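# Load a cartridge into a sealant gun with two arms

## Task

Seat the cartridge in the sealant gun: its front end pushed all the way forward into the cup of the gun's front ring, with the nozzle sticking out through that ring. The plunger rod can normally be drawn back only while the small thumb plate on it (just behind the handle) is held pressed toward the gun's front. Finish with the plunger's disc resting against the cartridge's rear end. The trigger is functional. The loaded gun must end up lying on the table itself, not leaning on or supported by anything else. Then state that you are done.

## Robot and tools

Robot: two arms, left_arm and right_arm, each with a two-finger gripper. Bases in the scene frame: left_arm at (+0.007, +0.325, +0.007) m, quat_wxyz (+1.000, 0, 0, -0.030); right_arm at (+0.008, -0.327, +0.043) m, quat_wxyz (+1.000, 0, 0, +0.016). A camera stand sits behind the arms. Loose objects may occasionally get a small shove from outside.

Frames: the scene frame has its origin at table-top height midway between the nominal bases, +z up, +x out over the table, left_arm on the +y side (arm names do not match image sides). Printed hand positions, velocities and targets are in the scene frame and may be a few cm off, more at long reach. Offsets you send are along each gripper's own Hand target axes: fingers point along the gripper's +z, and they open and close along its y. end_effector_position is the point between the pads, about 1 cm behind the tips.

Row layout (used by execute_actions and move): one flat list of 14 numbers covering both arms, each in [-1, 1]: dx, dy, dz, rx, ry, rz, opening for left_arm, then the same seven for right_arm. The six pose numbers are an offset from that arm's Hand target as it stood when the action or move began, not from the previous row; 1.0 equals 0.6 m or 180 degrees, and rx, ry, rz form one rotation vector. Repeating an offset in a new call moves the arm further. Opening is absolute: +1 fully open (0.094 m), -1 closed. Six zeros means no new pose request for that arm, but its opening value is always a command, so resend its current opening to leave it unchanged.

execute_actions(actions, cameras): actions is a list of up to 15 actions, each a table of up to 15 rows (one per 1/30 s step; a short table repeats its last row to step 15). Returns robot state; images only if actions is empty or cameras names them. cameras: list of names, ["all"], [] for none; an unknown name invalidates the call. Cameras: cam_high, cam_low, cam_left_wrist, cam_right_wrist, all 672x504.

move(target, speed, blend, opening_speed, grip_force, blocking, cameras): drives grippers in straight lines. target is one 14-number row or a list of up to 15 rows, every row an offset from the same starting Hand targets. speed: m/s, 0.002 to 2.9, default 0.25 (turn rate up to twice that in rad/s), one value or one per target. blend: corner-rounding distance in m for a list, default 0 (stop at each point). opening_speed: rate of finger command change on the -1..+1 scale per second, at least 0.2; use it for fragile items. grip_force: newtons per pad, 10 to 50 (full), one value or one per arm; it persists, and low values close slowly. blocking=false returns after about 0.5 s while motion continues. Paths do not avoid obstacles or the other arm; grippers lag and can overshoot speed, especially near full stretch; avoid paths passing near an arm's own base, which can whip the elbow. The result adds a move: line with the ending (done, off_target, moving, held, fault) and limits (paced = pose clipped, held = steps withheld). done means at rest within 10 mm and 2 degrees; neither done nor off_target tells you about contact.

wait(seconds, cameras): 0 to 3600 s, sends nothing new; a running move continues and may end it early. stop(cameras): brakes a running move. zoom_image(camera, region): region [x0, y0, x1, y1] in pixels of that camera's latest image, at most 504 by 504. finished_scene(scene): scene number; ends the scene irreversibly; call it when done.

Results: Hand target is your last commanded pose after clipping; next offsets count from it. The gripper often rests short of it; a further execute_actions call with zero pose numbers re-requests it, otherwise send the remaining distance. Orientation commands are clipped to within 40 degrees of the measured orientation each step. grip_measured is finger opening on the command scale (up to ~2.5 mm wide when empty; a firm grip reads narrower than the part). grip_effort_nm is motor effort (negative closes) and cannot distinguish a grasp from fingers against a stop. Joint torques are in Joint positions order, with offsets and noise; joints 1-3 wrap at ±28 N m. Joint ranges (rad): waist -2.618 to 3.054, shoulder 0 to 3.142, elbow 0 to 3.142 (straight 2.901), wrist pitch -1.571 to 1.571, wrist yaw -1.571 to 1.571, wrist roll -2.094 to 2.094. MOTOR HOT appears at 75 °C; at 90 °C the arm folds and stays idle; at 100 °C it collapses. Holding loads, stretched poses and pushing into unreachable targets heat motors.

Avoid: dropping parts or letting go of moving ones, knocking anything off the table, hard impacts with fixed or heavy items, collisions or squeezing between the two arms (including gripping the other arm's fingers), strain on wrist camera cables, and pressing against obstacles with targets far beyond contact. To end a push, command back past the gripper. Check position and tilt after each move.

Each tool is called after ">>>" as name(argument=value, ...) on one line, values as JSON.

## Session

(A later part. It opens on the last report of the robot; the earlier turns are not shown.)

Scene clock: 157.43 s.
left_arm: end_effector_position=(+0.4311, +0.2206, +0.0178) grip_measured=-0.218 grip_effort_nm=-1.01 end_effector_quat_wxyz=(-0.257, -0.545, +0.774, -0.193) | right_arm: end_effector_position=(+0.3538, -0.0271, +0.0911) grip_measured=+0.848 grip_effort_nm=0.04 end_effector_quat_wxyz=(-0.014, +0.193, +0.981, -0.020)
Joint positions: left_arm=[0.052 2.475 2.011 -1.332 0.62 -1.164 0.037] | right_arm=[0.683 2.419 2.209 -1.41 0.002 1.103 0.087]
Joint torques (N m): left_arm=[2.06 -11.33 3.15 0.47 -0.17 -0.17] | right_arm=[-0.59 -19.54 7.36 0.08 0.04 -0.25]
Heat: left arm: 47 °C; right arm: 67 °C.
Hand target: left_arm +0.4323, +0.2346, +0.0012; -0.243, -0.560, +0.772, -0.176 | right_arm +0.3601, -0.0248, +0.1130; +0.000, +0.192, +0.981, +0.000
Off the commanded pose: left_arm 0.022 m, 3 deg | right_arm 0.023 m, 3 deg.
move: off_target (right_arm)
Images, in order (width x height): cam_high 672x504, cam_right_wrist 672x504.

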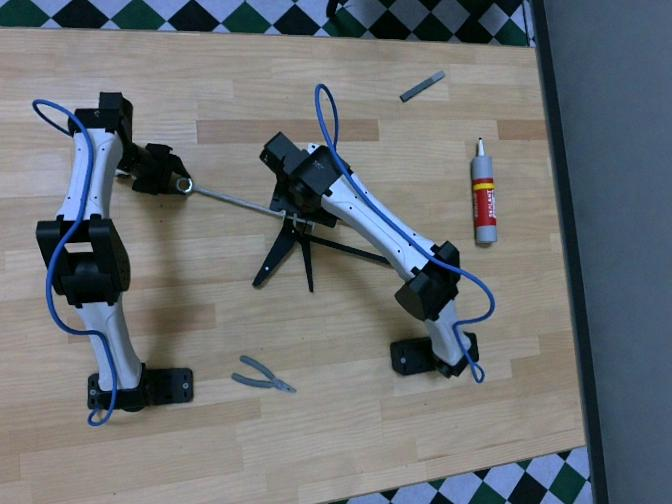

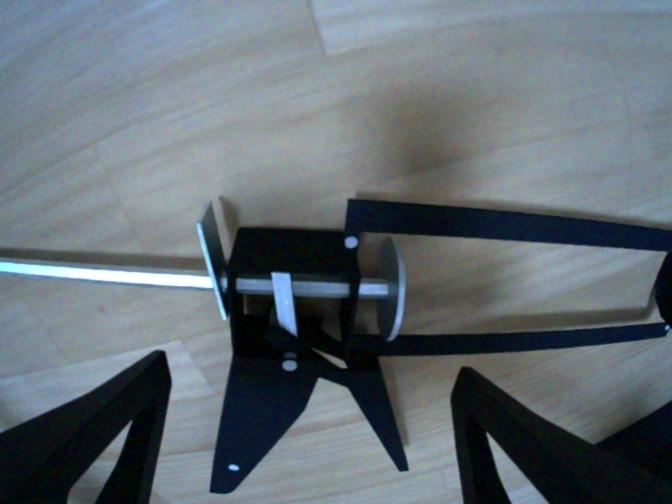

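>>> move(target=[[0,0,0,0,0,0,-0.5,0,0,-0.15,0,0,0,0.85],[0,0,0,0,0,0,-0.5,-0.1893,-0.598,-0.2283,0,0,-0.1228,0.85]], speed=0.4, blend=0.04, cameras=["cam_right_wrist","cam_high","cam_low"])

Scene clock: 160.83 s.
left_arm: end_effector_position=(+0.4311, +0.2206, +0.0178) grip_measured=-0.218 grip_effort_nm=-1.01 end_effector_quat_wxyz=(-0.257, -0.545, +0.774, -0.193) | right_arm: end_effector_position=(+0.3309, -0.4009, +0.2395) grip_measured=+0.848 grip_effort_nm=0.03 end_effector_quat_wxyz=(+0.033, +0.004, +0.999, -0.012)
Joint positions: left_arm=[0.052 2.475 2.011 -1.332 0.62 -1.164 0.037] | right_arm=[-0.251 1.77 1.818 -1.549 0.009 -0.213 0.087]
Joint torques (N m): left_arm=[2.24 -11.18 3.36 0.45 -0.16 -0.17] | right_arm=[-0.29 -12.1 5.97 0.48 -0.11 -0.27]
Heat: left arm: 47 °C; right arm: 67 °C.
Hand target: left_arm +0.4323, +0.2346, +0.0012; -0.243, -0.560, +0.772, -0.176 | right_arm +0.3297, -0.3998, +0.2500; +0.000, +0.001, +1.000, +0.000
Off the commanded pose: left_arm 0.022 m, 3 deg | right_arm 0.011 m, 4 deg.
joint sent to its limit (right arm) — joint 4 (wrist pitch), lower limit. The joint targets are off in orientation, not in position.
move: off_target (right_arm)
Images, in order (width x height): cam_high 672x504, cam_low 672x504, cam_right_wrist 672x504.

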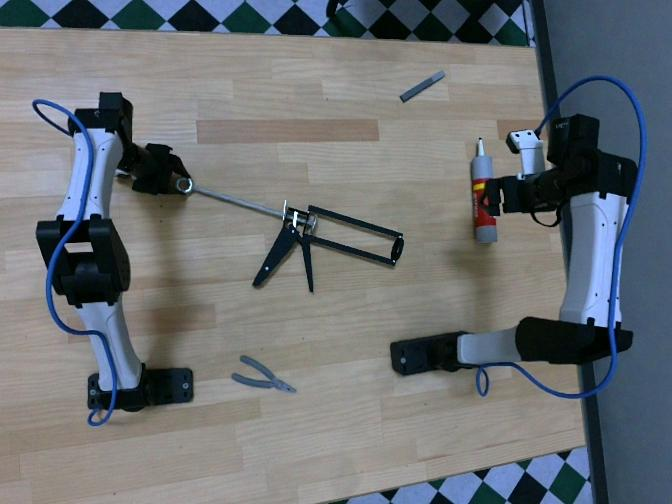

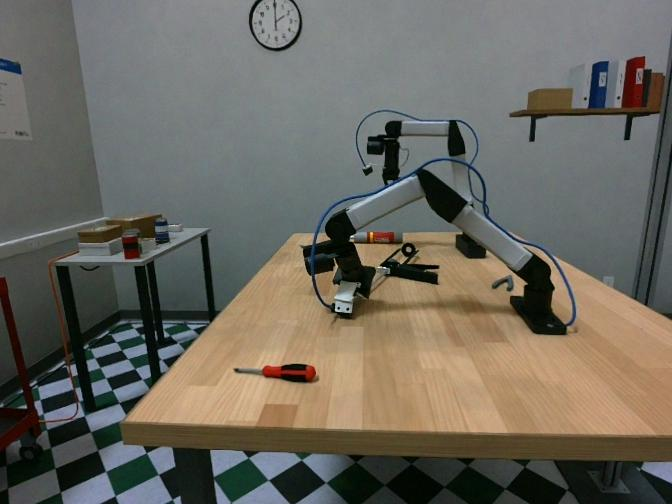

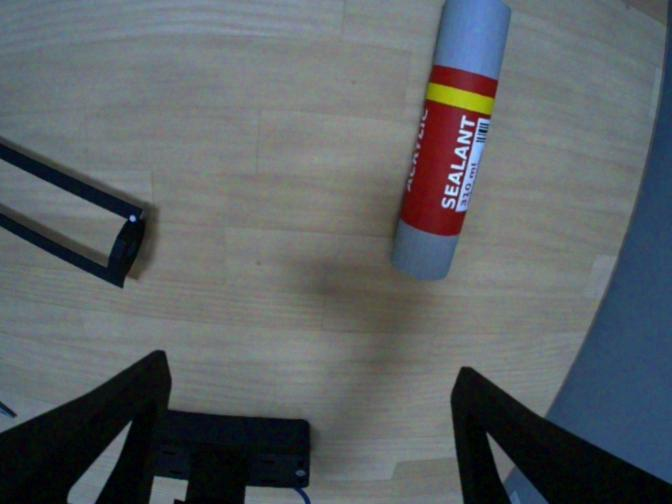

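Now the gun is fully visible. Let me zoom in to measure.

>>> zoom_image(camera="cam_high", region=[230, 170, 430, 310])

>>> zoom_image(camera="cam_high", region=[420, 110, 560, 260])

Scaled by 2.520 from the camera's image (finer frame: 960x720).

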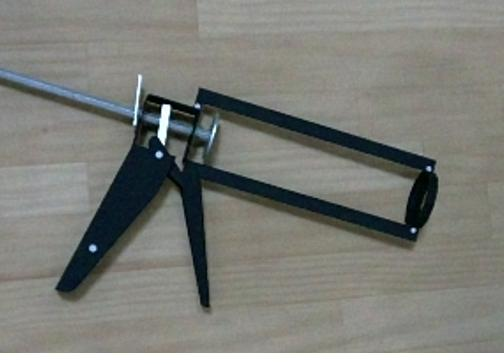

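Scaled by 3.360 from the camera's image (finer frame: 960x720).

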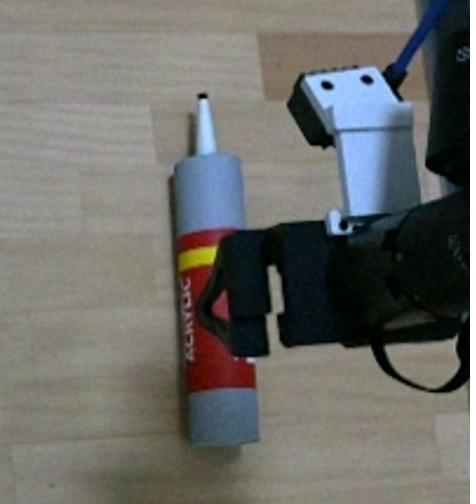

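>>> zoom_image(camera="cam_high", region=[370, 210, 430, 280])

>>> zoom_image(camera="cam_high", region=[270, 185, 350, 260])

>>> zoom_image(camera="cam_right_wrist", region=[0, 130, 180, 300])

Scaled by 7.200 from the camera's image (finer frame: 960x720).

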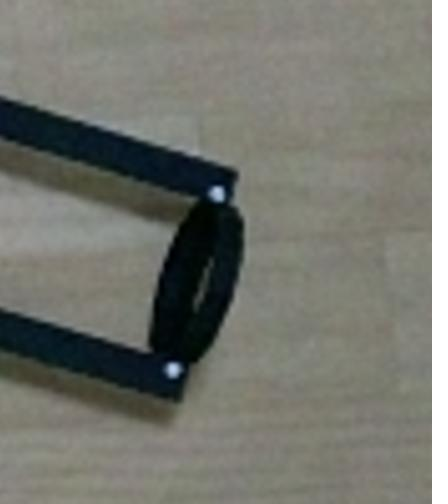

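Scaled by 6.300 from the camera's image (finer frame: 960x720).

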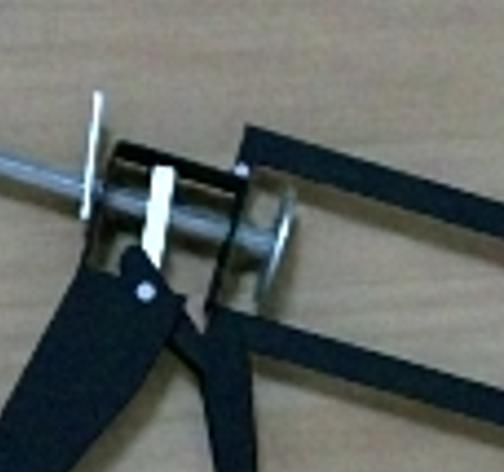

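Scaled by 2.800 from the camera's image (finer frame: 960x720).

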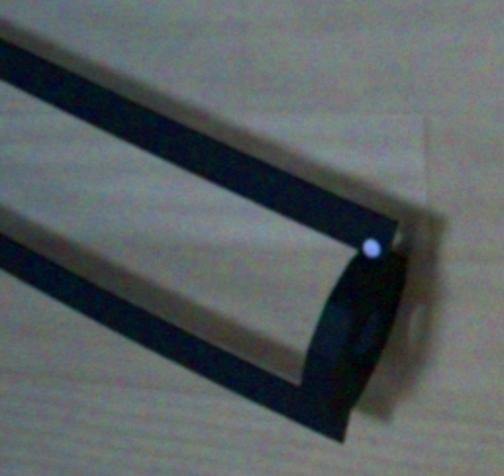

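>>> wait(seconds=0.1, cameras=["cam_high", "cam_right_wrist", "cam_left_wrist"])

Scene clock: 163.40 s.
left_arm: end_effector_position=(+0.4311, +0.2206, +0.0178) grip_measured=-0.218 grip_effort_nm=-1.01 end_effector_quat_wxyz=(-0.257, -0.545, +0.774, -0.193) | right_arm: end_effector_position=(+0.3309, -0.4009, +0.2395) grip_measured=+0.848 grip_effort_nm=0.04 end_effector_quat_wxyz=(+0.033, +0.003, +0.999, -0.012)
Joint positions: left_arm=[0.052 2.475 2.011 -1.332 0.62 -1.164 0.037] | right_arm=[-0.251 1.77 1.818 -1.549 0.009 -0.213 0.087]
Joint torques (N m): left_arm=[2.18 -11.4 3.28 0.41 -0.21 -0.16] | right_arm=[-0.32 -12.1 5.96 0.49 -0.11 -0.27]
Heat: left arm: 47 °C; right arm: 67 °C.
Hand target: left_arm +0.4323, +0.2346, +0.0012; -0.243, -0.560, +0.772, -0.176 | right_arm +0.3297, -0.3998, +0.2500; +0.000, +0.000, +1.000, +0.000
Tool commands: left_gripper/opening=-0.5 right_gripper/opening=+0.85
Off the commanded pose: left_arm 0.022 m, 3 deg | right_arm 0.011 m, 4 deg.
wait: 0.10 s; at rest from the start
Images, in order (width x height): cam_high 672x504, cam_left_wrist 672x504, cam_right_wrist 672x504.

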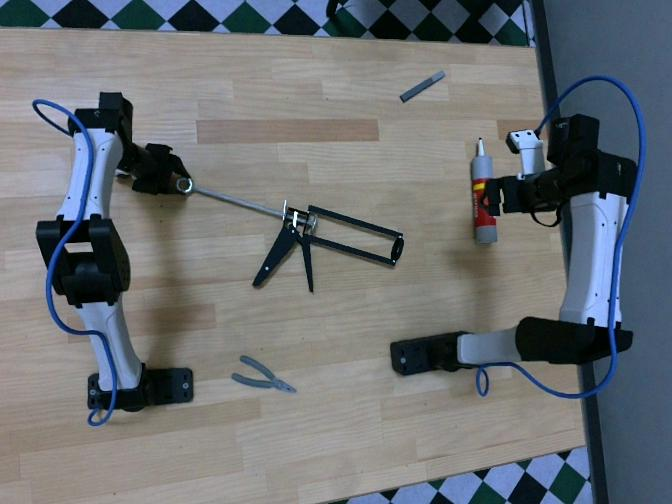

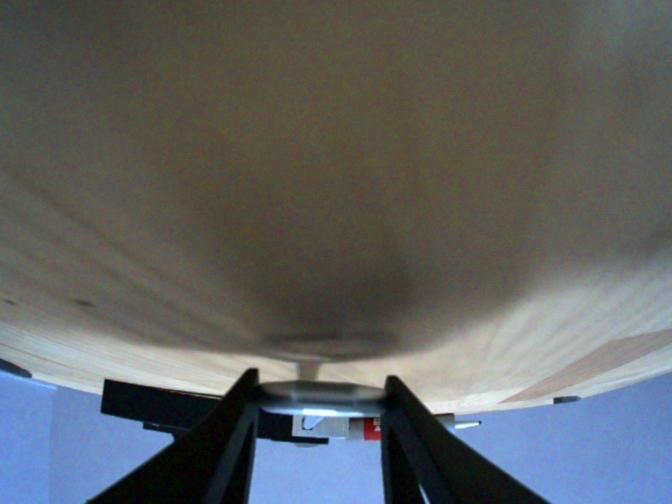

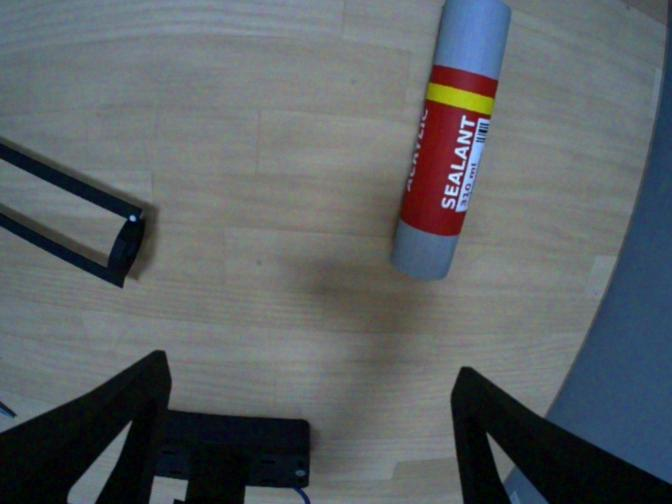

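>>> zoom_image(camera="cam_high", region=[270, 180, 430, 300])

>>> zoom_image(camera="cam_high", region=[440, 120, 540, 260])

Scaled by 3.150 from the camera's image (finer frame: 960x720).

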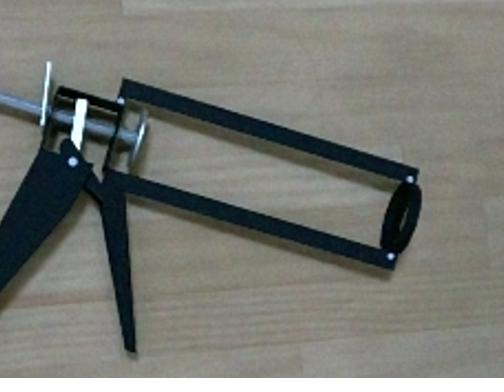

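Scaled by 3.600 from the camera's image (finer frame: 960x720).

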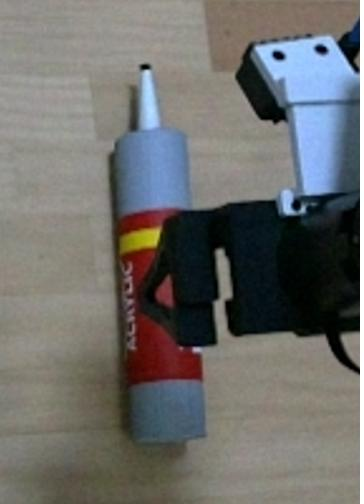

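>>> zoom_image(camera="cam_high", region=[280, 190, 340, 250])

>>> zoom_image(camera="cam_high", region=[370, 220, 420, 270])

Scaled by 8.400 from the camera's image (finer frame: 960x720).

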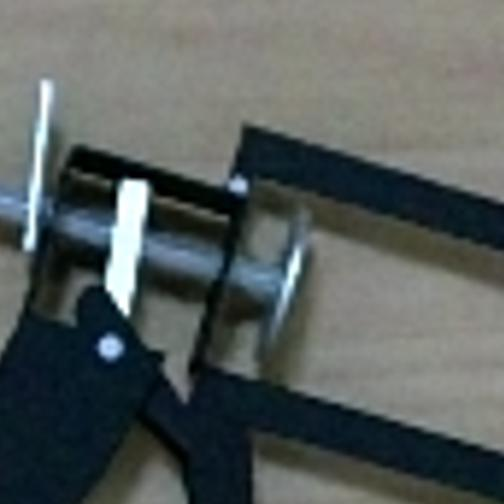

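Scaled by 10.080 from the camera's image (finer frame: 960x720).

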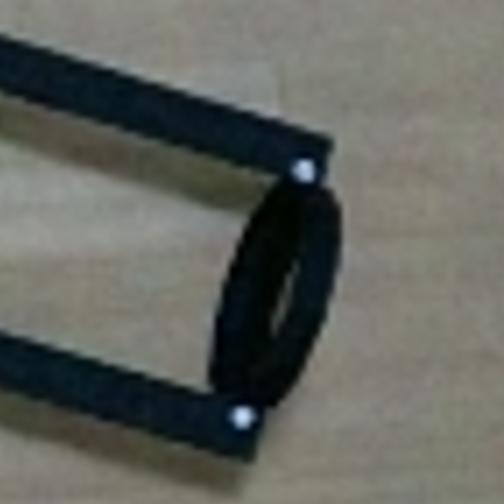

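>>> zoom_image(camera="cam_right_wrist", region=[0, 130, 200, 300])

Scaled by 2.520 from the camera's image (finer frame: 960x720).

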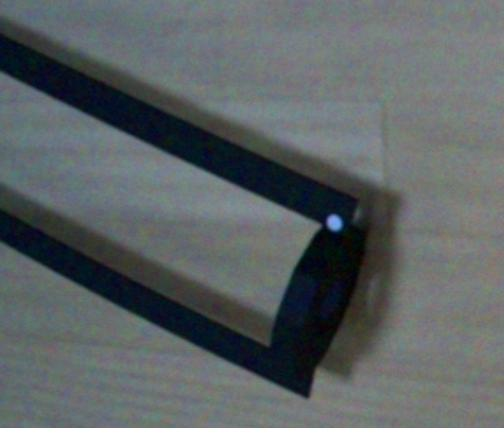

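>>> move(target=[0,0,0,0,0,0,-0.5,-0.0372,0.5663,0.15,0,0,0.0944,0.95], speed=0.25, cameras=["cam_right_wrist", "cam_high"])

Scene clock: 176.83 s.
left_arm: end_effector_position=(+0.4311, +0.2206, +0.0178) grip_measured=-0.218 grip_effort_nm=-1.01 end_effector_quat_wxyz=(-0.257, -0.545, +0.774, -0.193) | right_arm: end_effector_position=(+0.3488, -0.0613, +0.1559) grip_measured=+0.948 grip_effort_nm=0.04 end_effector_quat_wxyz=(-0.004, +0.142, +0.990, -0.003)
Joint positions: left_arm=[0.052 2.475 2.011 -1.332 0.62 -1.164 0.037] | right_arm=[0.63 2.251 2.179 -1.508 -0.001 0.948 0.092]
Joint torques (N m): left_arm=[2.11 -11.37 3.17 0.4 -0.21 -0.14] | right_arm=[-0.28 -13.89 7.36 0.19 0.08 -0.1]
Heat: left arm: 47 °C; right arm: 64 °C.
Hand target: left_arm +0.4323, +0.2346, +0.0012; -0.243, -0.560, +0.772, -0.176 | right_arm +0.3525, -0.0602, +0.1600; +0.000, +0.148, +0.989, +0.000
Off the commanded pose: left_arm 0.022 m, 3 deg | right_arm 0.006 m, 1 deg.
move: done
Images, in order (width x height): cam_high 672x504, cam_right_wrist 672x504.

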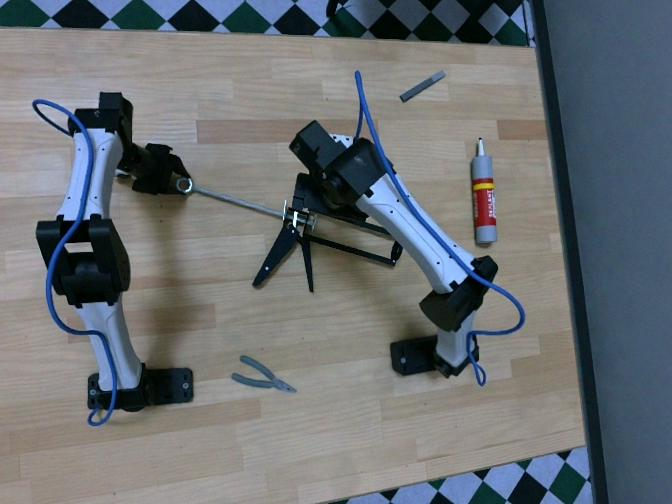

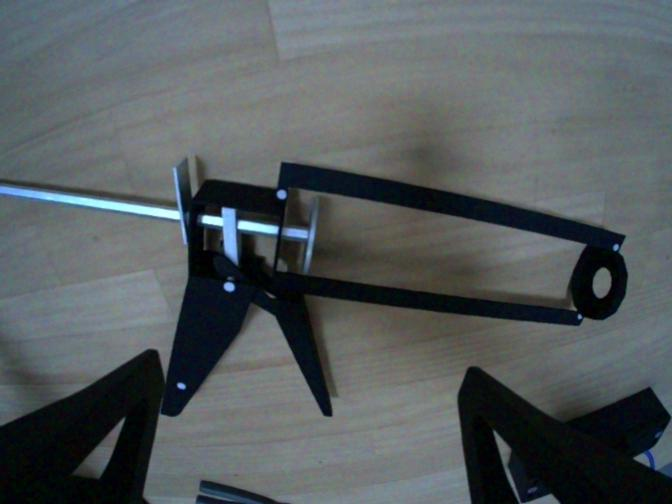

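>>> zoom_image(camera="cam_right_wrist", region=[540, 210, 660, 340])

>>> zoom_image(camera="cam_right_wrist", region=[150, 130, 370, 310])

Scaled by 3.877 from the camera's image (finer frame: 960x720).

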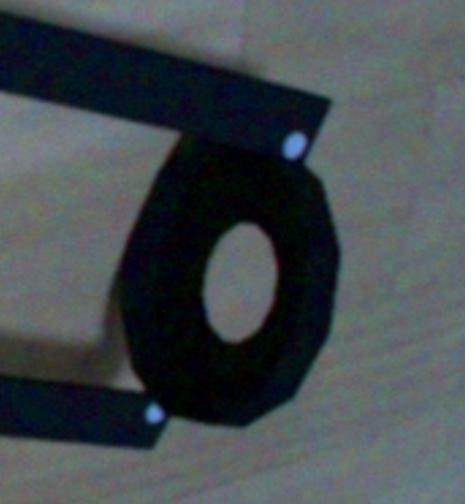

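Scaled by 2.291 from the camera's image (finer frame: 960x720).

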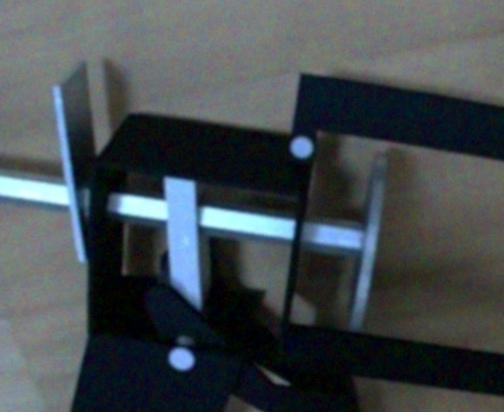

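>>> move(target=[0,0,0,0,0,0,-0.5,-0.0093,0.0715,0.135,0,0,0.0278,1.0], speed=0.2, cameras=["cam_right_wrist"])

Scene clock: 181.33 s.
left_arm: end_effector_position=(+0.4311, +0.2206, +0.0178) grip_measured=-0.218 grip_effort_nm=-1.01 end_effector_quat_wxyz=(-0.257, -0.545, +0.774, -0.193) | right_arm: end_effector_position=(+0.3625, -0.0292, +0.0726) grip_measured=+0.998 grip_effort_nm=0.04 end_effector_quat_wxyz=(-0.015, +0.188, +0.982, -0.017)
Joint positions: left_arm=[0.052 2.475 2.011 -1.332 0.62 -1.164 0.037] | right_arm=[0.666 2.443 2.179 -1.352 -0.001 1.077 0.094]
Joint torques (N m): left_arm=[2.04 -11.34 3.36 0.43 -0.17 -0.14] | right_arm=[0.25 -16.57 6.99 0.44 0.08 -0.09]
Heat: left arm: 47 °C; right arm: 64 °C.
Hand target: left_arm +0.4323, +0.2346, +0.0012; -0.243, -0.560, +0.772, -0.176 | right_arm +0.3704, -0.0207, +0.0790; +0.000, +0.191, +0.982, +0.000
Off the commanded pose: left_arm 0.022 m, 3 deg | right_arm 0.013 m, 3 deg.
move: off_target (right_arm)

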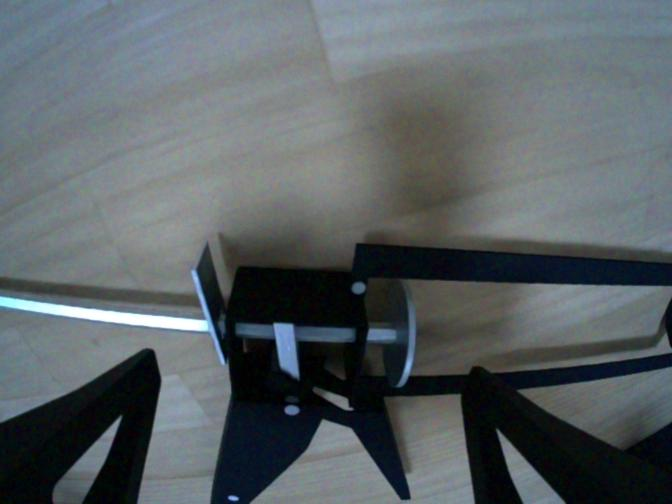

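>>> zoom_image(camera="cam_right_wrist", region=[170, 220, 430, 420])

Scaled by 1.938 from the camera's image (finer frame: 960x720).

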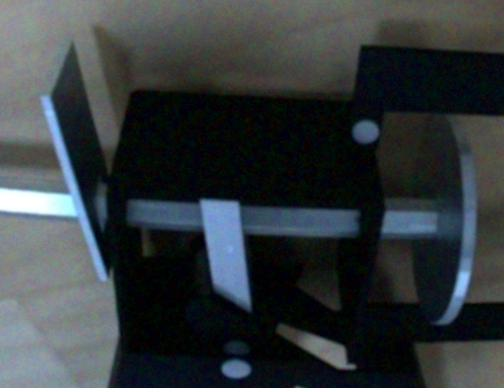

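>>> move(target=[0,0,0,0,0,0,-0.5,0.0115,-0.0018,0.065,-0.0126,-0.0073,0,1.0], speed=0.15, cameras=["cam_right_wrist"])

Scene clock: 184.60 s.
left_arm: end_effector_position=(+0.4311, +0.2206, +0.0178) grip_measured=-0.218 grip_effort_nm=-1.01 end_effector_quat_wxyz=(-0.257, -0.545, +0.774, -0.193) | right_arm: end_effector_position=(+0.3581, -0.0287, +0.0202) grip_measured=+0.999 grip_effort_nm=0.03 end_effector_quat_wxyz=(-0.005, +0.192, +0.981, -0.009)
Joint positions: left_arm=[0.052 2.475 2.011 -1.332 0.62 -1.164 0.037] | right_arm=[0.675 2.433 1.952 -1.111 0.003 1.093 0.094]
Joint torques (N m): left_arm=[2.18 -11.48 3.14 0.43 -0.19 -0.16] | right_arm=[0.57 -21.27 4.37 0.6 0.06 -0.11]
Heat: left arm: 48 °C; right arm: 65 °C.
Hand target: left_arm +0.4323, +0.2346, +0.0012; -0.243, -0.560, +0.772, -0.176 | right_arm +0.3636, -0.0192, +0.0399; +0.015, +0.191, +0.981, +0.017
Off the commanded pose: left_arm 0.022 m, 3 deg | right_arm 0.023 m, 4 deg.
move: off_target (right_arm)

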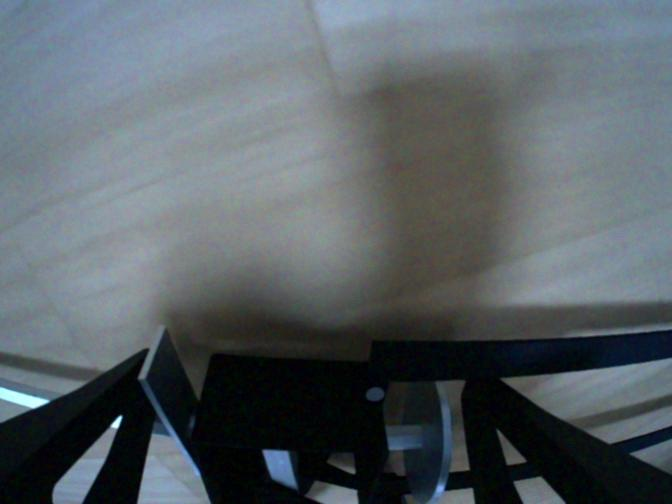

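>>> execute_actions(actions=[[[0,0,0,0,0,0,-0.5,0,0,0,0,0,0,1.0]]])

Scene clock: 187.00 s.
left_arm: end_effector_position=(+0.4311, +0.2206, +0.0178) grip_measured=-0.218 grip_effort_nm=-1.01 end_effector_quat_wxyz=(-0.257, -0.545, +0.774, -0.193) | right_arm: end_effector_position=(+0.3582, -0.0286, +0.0202) grip_measured=+0.999 grip_effort_nm=0.02 end_effector_quat_wxyz=(-0.005, +0.192, +0.981, -0.009)
Joint positions: left_arm=[0.052 2.475 2.011 -1.332 0.62 -1.164 0.037] | right_arm=[0.675 2.433 1.952 -1.11 0.003 1.093 0.094]
Joint torques (N m): left_arm=[2.25 -11.26 3.29 0.4 -0.22 -0.18] | right_arm=[0.62 -21.29 4.34 0.59 0.06 -0.11]
Heat: left arm: 48 °C; right arm: 66 °C.
Hand target: left_arm +0.4323, +0.2346, +0.0012; -0.243, -0.560, +0.772, -0.176 | right_arm +0.3637, -0.0192, +0.0399; +0.015, +0.191, +0.981, +0.017
Off the commanded pose: left_arm 0.022 m, 3 deg | right_arm 0.023 m, 4 deg.

>>> move(target=[[0,0,0,0,0,0,-0.5,0.0115,-0.0008,0,0,0,0,1.0],[0,0,0,0,0,0,-0.5,0.0115,-0.0008,0.0114,0,0,0,1.0]], speed=0.1, cameras=["cam_right_wrist"])

Scene clock: 188.47 s.
left_arm: end_effector_position=(+0.4311, +0.2206, +0.0178) grip_measured=-0.218 grip_effort_nm=-1.00 end_effector_quat_wxyz=(-0.257, -0.545, +0.774, -0.193) | right_arm: end_effector_position=(+0.3584, -0.0261, +0.0187) grip_measured=+0.999 grip_effort_nm=0.02 end_effector_quat_wxyz=(+0.005, +0.197, +0.980, -0.001)
Joint positions: left_arm=[0.052 2.475 2.011 -1.332 0.62 -1.164 0.037] | right_arm=[0.681 2.415 1.914 -1.065 0.008 1.109 0.094]
Joint torques (N m): left_arm=[2.13 -11.43 3.28 0.45 -0.16 -0.19] | right_arm=[1.21 -20.08 4.12 0.53 0.01 -0.16]
Heat: left arm: 48 °C; right arm: 67 °C.
Hand target: left_arm +0.4323, +0.2346, +0.0012; -0.243, -0.560, +0.772, -0.176 | right_arm +0.3574, -0.0169, +0.0329; +0.015, +0.191, +0.981, +0.017
Off the commanded pose: left_arm 0.022 m, 3 deg | right_arm 0.017 m, 2 deg.
move: off_target (right_arm)

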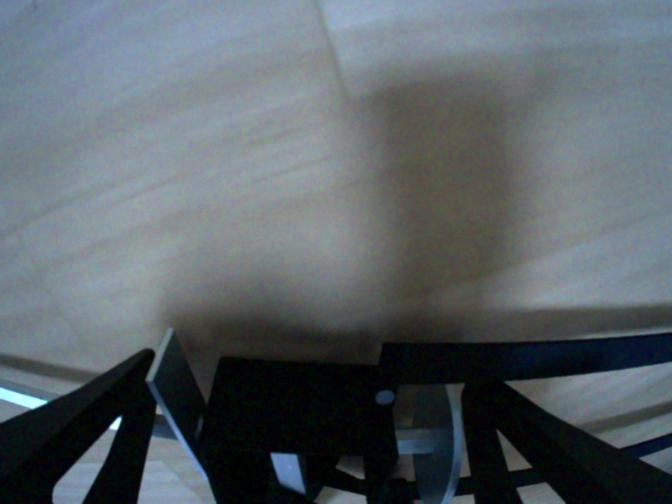

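>>> move(target=[[0,0,0,0,0,0,-0.5,0.0062,-0.0032,-0.0369,0,0,0,1.0],[0,0,0,0,0,0,-0.5,0.0073,-0.0051,0.0096,0,0,0,1.0]], speed=0.1, cameras=["cam_right_wrist"])

Scene clock: 191.63 s.
left_arm: end_effector_position=(+0.4311, +0.2206, +0.0178) grip_measured=-0.218 grip_effort_nm=-1.01 end_effector_quat_wxyz=(-0.257, -0.545, +0.774, -0.193) | right_arm: end_effector_position=(+0.3567, -0.0206, +0.0254) grip_measured=+0.999 grip_effort_nm=0.03 end_effector_quat_wxyz=(+0.018, +0.194, +0.981, +0.014)
Joint positions: left_arm=[0.052 2.475 2.011 -1.332 0.62 -1.164 0.037] | right_arm=[0.694 2.376 1.87 -1.022 0.012 1.116 0.094]
Joint torques (N m): left_arm=[2.29 -11.3 3.34 0.39 -0.19 -0.17] | right_arm=[0.57 -17.05 4.05 0.52 -0.01 -0.16]
Heat: left arm: 48 °C; right arm: 68 °C.
Hand target: left_arm +0.4322, +0.2346, +0.0012; -0.243, -0.560, +0.772, -0.176 | right_arm +0.3523, -0.0179, +0.0269; +0.015, +0.191, +0.981, +0.017
Off the commanded pose: left_arm 0.022 m, 3 deg | right_arm 0.005 m, 1 deg.
move: done

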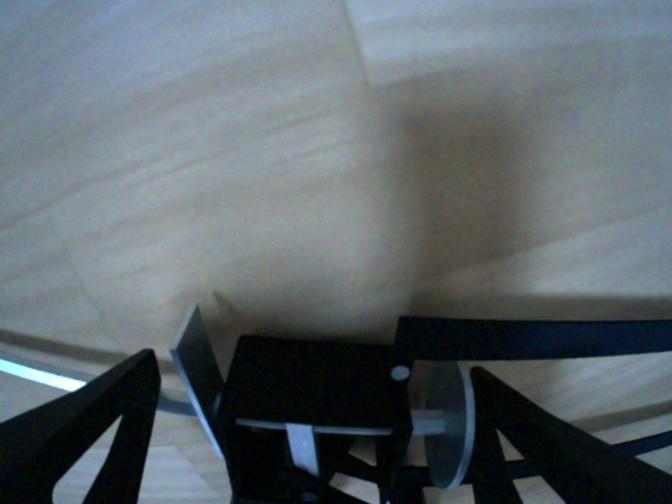

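>>> move(target=[0,0,0,0,0,0,-0.5,0.0105,-0.004,0.009,0,0,0,1.0], speed=0.08, cameras=["cam_right_wrist"])

Scene clock: 193.53 s.
left_arm: end_effector_position=(+0.4310, +0.2210, +0.0175) grip_measured=-0.218 grip_effort_nm=-1.01 end_effector_quat_wxyz=(-0.256, -0.545, +0.775, -0.192) | right_arm: end_effector_position=(+0.3575, -0.0213, +0.0163) grip_measured=+0.999 grip_effort_nm=0.02 end_effector_quat_wxyz=(+0.024, +0.205, +0.978, +0.016)
Joint positions: left_arm=[0.052 2.475 2.011 -1.332 0.617 -1.163 0.037] | right_arm=[0.694 2.376 1.832 -0.972 0.019 1.138 0.094]
Joint torques (N m): left_arm=[2 -11.45 3.22 0.44 -0.13 -0.17] | right_arm=[1.5 -18.18 3.54 0.34 -0.07 -0.3]
Heat: left arm: 48 °C; right arm: 69 °C.
Hand target: left_arm +0.4322, +0.2346, +0.0012; -0.243, -0.560, +0.772, -0.176 | right_arm +0.3458, -0.0176, +0.0213; +0.015, +0.191, +0.981, +0.017
Off the commanded pose: left_arm 0.021 m, 3 deg | right_arm 0.013 m, 2 deg.
move: off_target (right_arm)

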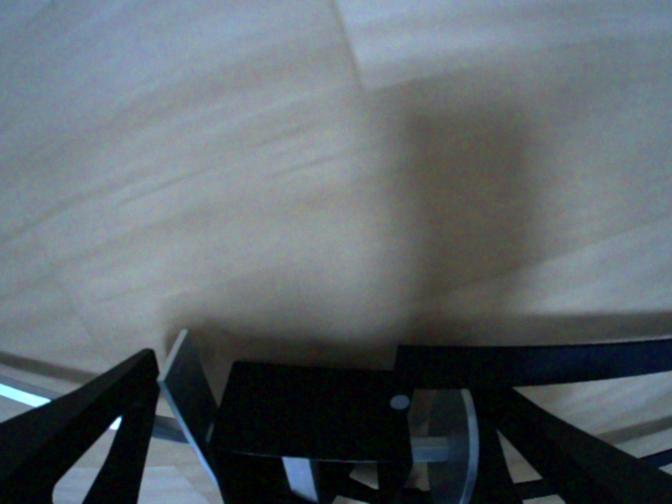

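>>> move(target=[0,0,0,0,0,0,-0.5,-0.0093,0.0037,0.0004,0,0,0,0.0], grip_force=[50, 34], speed=0.05, cameras=["cam_right_wrist", "cam_high"])

Scene clock: 198.67 s.
left_arm: end_effector_position=(+0.4322, +0.2286, +0.0134) grip_measured=-0.218 grip_effort_nm=-1.01 end_effector_quat_wxyz=(-0.245, -0.549, +0.779, -0.181) | right_arm: end_effector_position=(+0.3548, -0.0269, +0.0161) grip_measured=+0.189 grip_effort_nm=-0.77 end_effector_quat_wxyz=(+0.022, +0.212, +0.977, +0.003)
Joint positions: left_arm=[0.058 2.475 2.008 -1.323 0.583 -1.163 0.037] | right_arm=[0.694 2.376 1.831 -0.995 0.032 1.153 0.056]
Joint torques (N m): left_arm=[1.4 -11.32 3.18 0.35 0.14 -0.21] | right_arm=[0.7 -16.51 5.72 0.4 -0.21 -0.53]
Heat: left arm: 48 °C; right arm: 70 °C.
Hand target: left_arm +0.4321, +0.2347, +0.0011; -0.244, -0.560, +0.772, -0.176 | right_arm +0.3518, -0.0177, +0.0212; +0.015, +0.191, +0.981, +0.017
Off the commanded pose: left_arm 0.014 m, 2 deg | right_arm 0.011 m, 3 deg.
grip_force (N): 50, 34
move: off_target (right_arm)
Images, in order (width x height): cam_high 672x504, cam_right_wrist 672x504.

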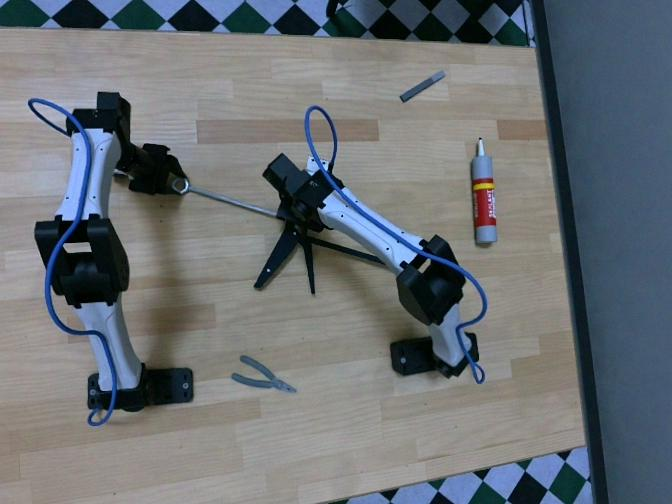

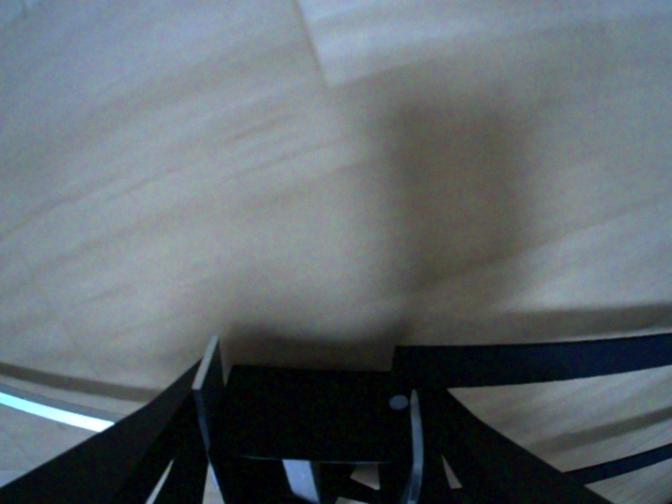

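>>> move(target=[[0,0,0,0,0,0,-0.5,0,0,0,0,0,0,0.9],[0,0,0,0,0,0,-0.5,0,0,-0.2,0,0,0,0.9]], grip_force=[50, 50], speed=0.12, cameras=["cam_right_wrist", "cam_high"])

Scene clock: 206.27 s.
left_arm: end_effector_position=(+0.4323, +0.2283, +0.0136) grip_measured=-0.218 grip_effort_nm=-1.01 end_effector_quat_wxyz=(-0.245, -0.549, +0.779, -0.182) | right_arm: end_effector_position=(+0.3463, -0.0274, +0.1204) grip_measured=+0.898 grip_effort_nm=0.03 end_effector_quat_wxyz=(+0.003, +0.198, +0.980, -0.003)
Joint positions: left_arm=[0.058 2.475 2.008 -1.323 0.585 -1.163 0.037] | right_arm=[0.696 2.327 2.165 -1.411 0.008 1.126 0.089]
Joint torques (N m): left_arm=[1.72 -11.45 3.21 0.38 0.07 -0.21] | right_arm=[0.58 -18.56 7.45 0.19 0.02 -0.25]
Heat: left arm: 49 °C; right arm: 70 °C.
Hand target: left_arm +0.4321, +0.2347, +0.0011; -0.244, -0.560, +0.772, -0.176 | right_arm +0.3474, -0.0210, +0.1412; +0.015, +0.191, +0.981, +0.017
Off the commanded pose: left_arm 0.014 m, 2 deg | right_arm 0.022 m, 3 deg.
move: off_target (right_arm)
Images, in order (width x height): cam_high 672x504, cam_right_wrist 672x504.

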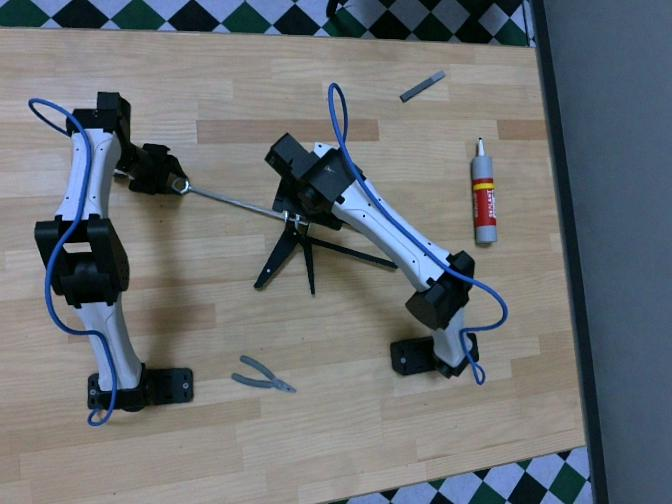

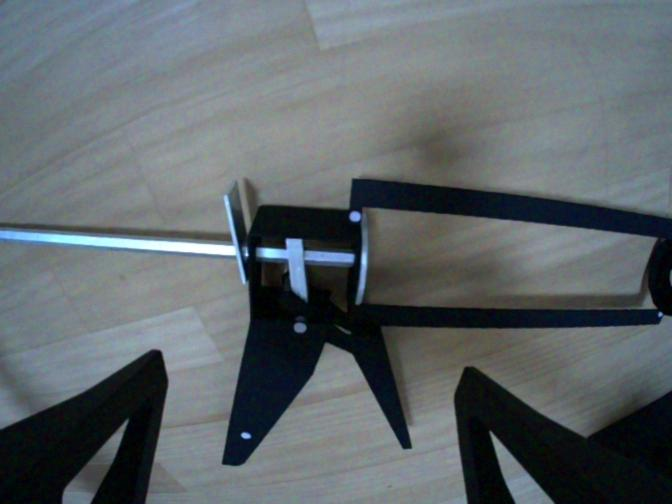

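>>> wait(seconds=0, cameras=["cam_low"])

Scene clock: 209.83 s.
left_arm: end_effector_position=(+0.4323, +0.2283, +0.0136) grip_measured=-0.218 grip_effort_nm=-1.01 end_effector_quat_wxyz=(-0.245, -0.549, +0.779, -0.182) | right_arm: end_effector_position=(+0.3462, -0.0275, +0.1204) grip_measured=+0.898 grip_effort_nm=0.04 end_effector_quat_wxyz=(+0.003, +0.198, +0.980, -0.003)
Joint positions: left_arm=[0.058 2.475 2.008 -1.323 0.585 -1.163 0.037] | right_arm=[0.696 2.327 2.165 -1.412 0.008 1.126 0.089]
Joint torques (N m): left_arm=[1.5 -11.32 3.29 0.41 0.14 -0.16] | right_arm=[0.58 -18.58 7.45 0.2 0.02 -0.25]
Heat: left arm: 49 °C; right arm: 70 °C.
Hand target: left_arm +0.4321, +0.2347, +0.0011; -0.244, -0.560, +0.772, -0.176 | right_arm +0.3474, -0.0210, +0.1412; +0.015, +0.191, +0.981, +0.017
Tool commands: left_gripper/opening=-0.5 right_gripper/opening=+0.9
Off the commanded pose: left_arm 0.014 m, 2 deg | right_arm 0.022 m, 3 deg.

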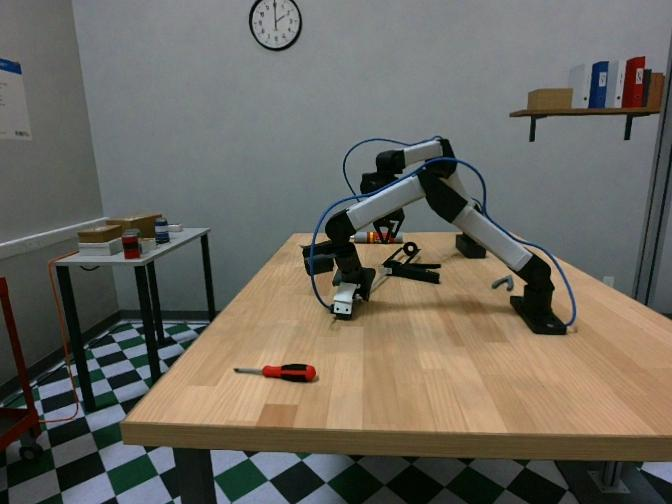

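>>> zoom_image(camera="cam_low", region=[330, 215, 470, 320])

>>> zoom_image(camera="cam_right_wrist", region=[200, 160, 500, 360])

Scaled by 3.600 from the camera's image (finer frame: 960x720).

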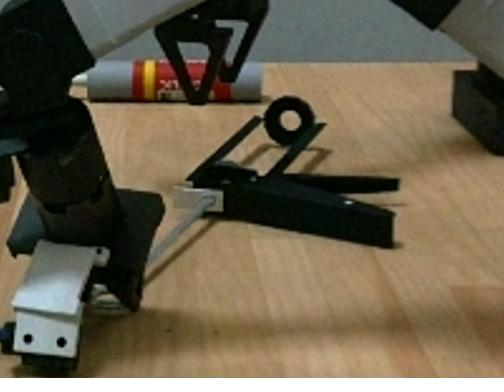

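This scene's latest camera images include none from cam_right_wrist. They are from: cam_low. cam_right_wrist's image comes with the result of a call that names it in "cameras".

>>> move(target=[0.0333,0.2269,0.0237,0.0861,0.0002,-0.1229,-0.5,-0.3697,-0.7037,-0.092,0.011,0.0097,-0.1235,1.0], speed=0.22, cameras=["cam_high", "cam_right_wrist"])

Scene clock: 217.73 s.
left_arm: end_effector_position=(+0.3026, +0.2517, +0.0104) grip_measured=-0.218 grip_effort_nm=-1.01 end_effector_quat_wxyz=(+0.188, +0.711, -0.635, +0.237) | right_arm: end_effector_position=(+0.3883, -0.4974, +0.1802) grip_measured=+0.998 grip_effort_nm=0.04 end_effector_quat_wxyz=(+0.000, +0.004, +1.000, -0.002)
Joint positions: left_arm=[0.151 1.781 0.891 -0.626 0.612 -1.609 0.037] | right_arm=[-0.451 2.175 2.153 -1.547 0.004 -0.41 0.094]
Joint torques (N m): left_arm=[1.24 -6.32 2.35 0.84 0.22 -0.35] | right_arm=[0.24 -13.3 7.3 0.27 -0.07 -0.27]
Heat: left arm: 49 °C; right arm: 69 °C.
Hand target: left_arm +0.2951, +0.2535, +0.0010; +0.196, +0.725, -0.620, +0.229 | right_arm +0.3926, -0.4970, +0.1848; +0.000, -0.001, +1.000, +0.000
Off the commanded pose: left_arm 0.012 m, 3 deg | right_arm 0.006 m, 1 deg.
joint sent to its limit (right arm) — joint 4 (wrist pitch), lower limit. The joint targets still meet the commanded pose.
move: off_target (left_arm)

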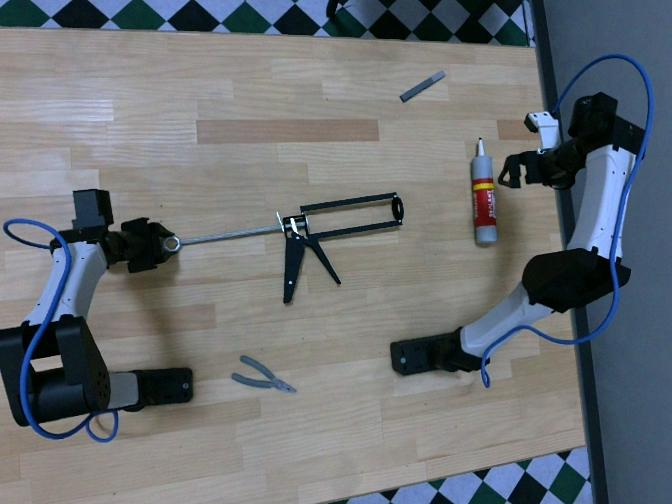

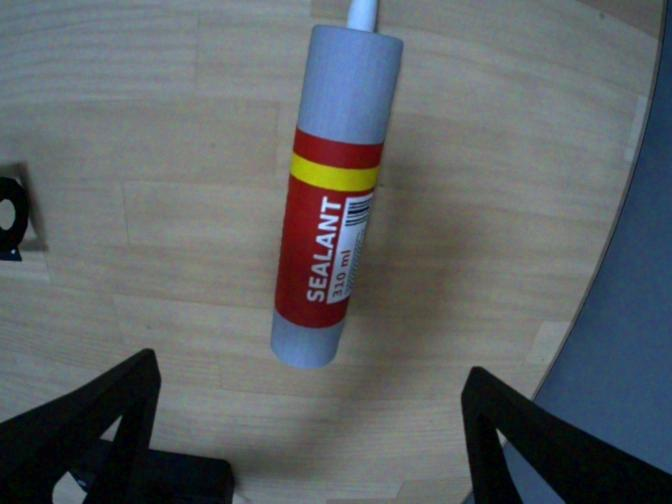

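>>> move(target=[0,0,0,0,0,0,-0.5,-0.044,-0.0117,0.1717,0,0,0.0311,1.0], speed=0.15, cameras=["cam_right_wrist"])

Scene clock: 221.53 s.
left_arm: end_effector_position=(+0.3026, +0.2517, +0.0104) grip_measured=-0.218 grip_effort_nm=-1.01 end_effector_quat_wxyz=(+0.188, +0.711, -0.635, +0.237) | right_arm: end_effector_position=(+0.4136, -0.5057, +0.0839) grip_measured=+0.998 grip_effort_nm=0.04 end_effector_quat_wxyz=(-0.008, +0.047, +0.999, +0.001)
Joint positions: left_arm=[0.151 1.781 0.891 -0.626 0.612 -1.609 0.037] | right_arm=[-0.445 2.3 1.974 -1.261 0.004 -0.319 0.094]
Joint torques (N m): left_arm=[1.13 -6.2 2.52 0.8 0.27 -0.33] | right_arm=[0.54 -15.28 4.78 0.6 -0.08 -0.11]
Heat: left arm: 49 °C; right arm: 68 °C.
Hand target: left_arm +0.2951, +0.2535, +0.0010; +0.196, +0.725, -0.620, +0.229 | right_arm +0.4191, -0.5039, +0.0818; +0.000, +0.047, +0.999, +0.000
Off the commanded pose: left_arm 0.012 m, 3 deg | right_arm 0.006 m, 1 deg.
move: done

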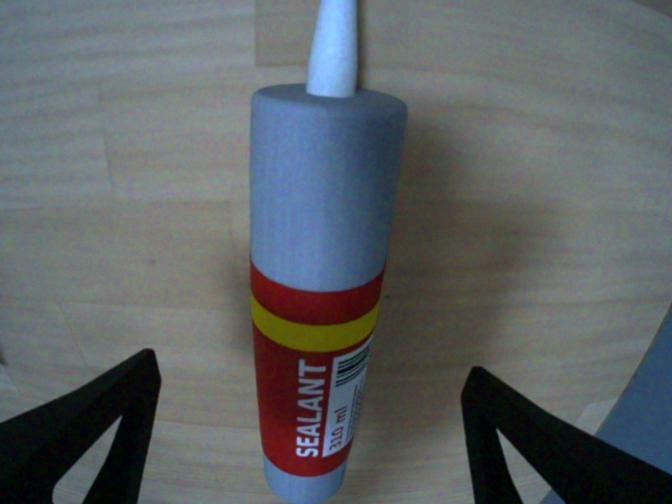

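>>> move(target=[0,0,0,0,0,0,-0.5,0.0133,0,0.0917,0,0,0,1.0], speed=0.1, cameras=["cam_right_wrist"])

Scene clock: 224.30 s.
left_arm: end_effector_position=(+0.3026, +0.2517, +0.0104) grip_measured=-0.218 grip_effort_nm=-1.01 end_effector_quat_wxyz=(+0.188, +0.711, -0.635, +0.237) | right_arm: end_effector_position=(+0.4077, -0.5031, +0.0304) grip_measured=+0.998 grip_effort_nm=0.04 end_effector_quat_wxyz=(-0.006, +0.047, +0.999, +0.000)
Joint positions: left_arm=[0.151 1.781 0.891 -0.626 0.612 -1.609 0.037] | right_arm=[-0.445 2.312 1.779 -1.05 0.004 -0.319 0.094]
Joint torques (N m): left_arm=[1.11 -6.27 2.29 0.84 0.23 -0.3] | right_arm=[0.06 -14.84 4.49 0.64 -0.06 -0.15]
Heat: left arm: 48 °C; right arm: 67 °C.
Hand target: left_arm +0.2951, +0.2535, +0.0010; +0.196, +0.725, -0.620, +0.229 | right_arm +0.4111, -0.5031, +0.0268; +0.000, +0.047, +0.999, +0.000
Off the commanded pose: left_arm 0.012 m, 3 deg | right_arm 0.005 m, 1 deg.
move: done

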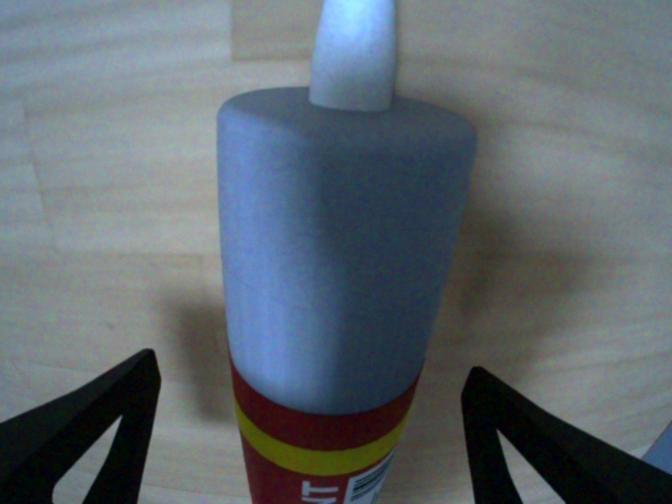

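>>> move(target=[0,0,0,0,0,0,-0.5,0,-0.0058,0.02,0,0,0,1.0], speed=0.05, cameras=[])

>>> move(target=[0,0,0,0,0,0,-0.5,0,0,0.0167,0,0,0,1.0], speed=0.04, cameras=["cam_right_wrist"])

Scene clock: 232.57 s.
left_arm: end_effector_position=(+0.3026, +0.2517, +0.0104) grip_measured=-0.218 grip_effort_nm=-1.01 end_effector_quat_wxyz=(+0.188, +0.711, -0.635, +0.237) | right_arm: end_effector_position=(+0.4088, -0.5036, +0.0187) grip_measured=+0.998 grip_effort_nm=0.04 end_effector_quat_wxyz=(-0.006, +0.047, +0.999, +0.000)
Joint positions: left_arm=[0.151 1.781 0.891 -0.626 0.612 -1.609 0.037] | right_arm=[-0.445 2.331 1.764 -1.015 0.004 -0.319 0.094]
Joint torques (N m): left_arm=[1.21 -6.45 2.25 0.81 0.24 -0.32] | right_arm=[-0.59 -14.79 4.52 0.63 -0.07 -0.23]
Heat: left arm: 47 °C; right arm: 67 °C.
Hand target: left_arm +0.2951, +0.2535, +0.0010; +0.196, +0.725, -0.620, +0.229 | right_arm +0.4108, -0.5066, +0.0146; +0.000, +0.047, +0.999, +0.000
Off the commanded pose: left_arm 0.012 m, 3 deg | right_arm 0.005 m, 1 deg.
move: done

Scene clock: 233.33 s.
left_arm: end_effector_position=(+0.3026, +0.2517, +0.0104) grip_measured=-0.218 grip_effort_nm=-1.01 end_effector_quat_wxyz=(+0.188, +0.711, -0.635, +0.237) | right_arm: end_effector_position=(+0.4086, -0.5035, +0.0093) grip_measured=+0.998 grip_effort_nm=0.04 end_effector_quat_wxyz=(-0.006, +0.047, +0.999, +0.000)
Joint positions: left_arm=[0.151 1.781 0.891 -0.626 0.612 -1.609 0.037] | right_arm=[-0.445 2.345 1.748 -0.986 0.004 -0.319 0.094]
Joint torques (N m): left_arm=[1.09 -6.35 2.19 0.78 0.25 -0.33] | right_arm=[-0.62 -14.75 4.38 0.67 -0.07 -0.24]
Heat: left arm: 47 °C; right arm: 67 °C.
Hand target: left_arm +0.2951, +0.2535, +0.0010; +0.196, +0.725, -0.620, +0.229 | right_arm +0.4108, -0.5066, +0.0046; +0.000, +0.047, +0.999, +0.000
Off the commanded pose: left_arm 0.012 m, 3 deg | right_arm 0.006 m, 1 deg.
move: done

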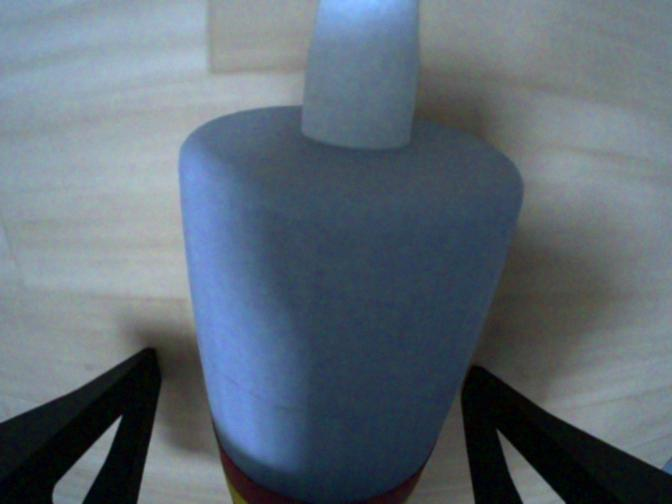

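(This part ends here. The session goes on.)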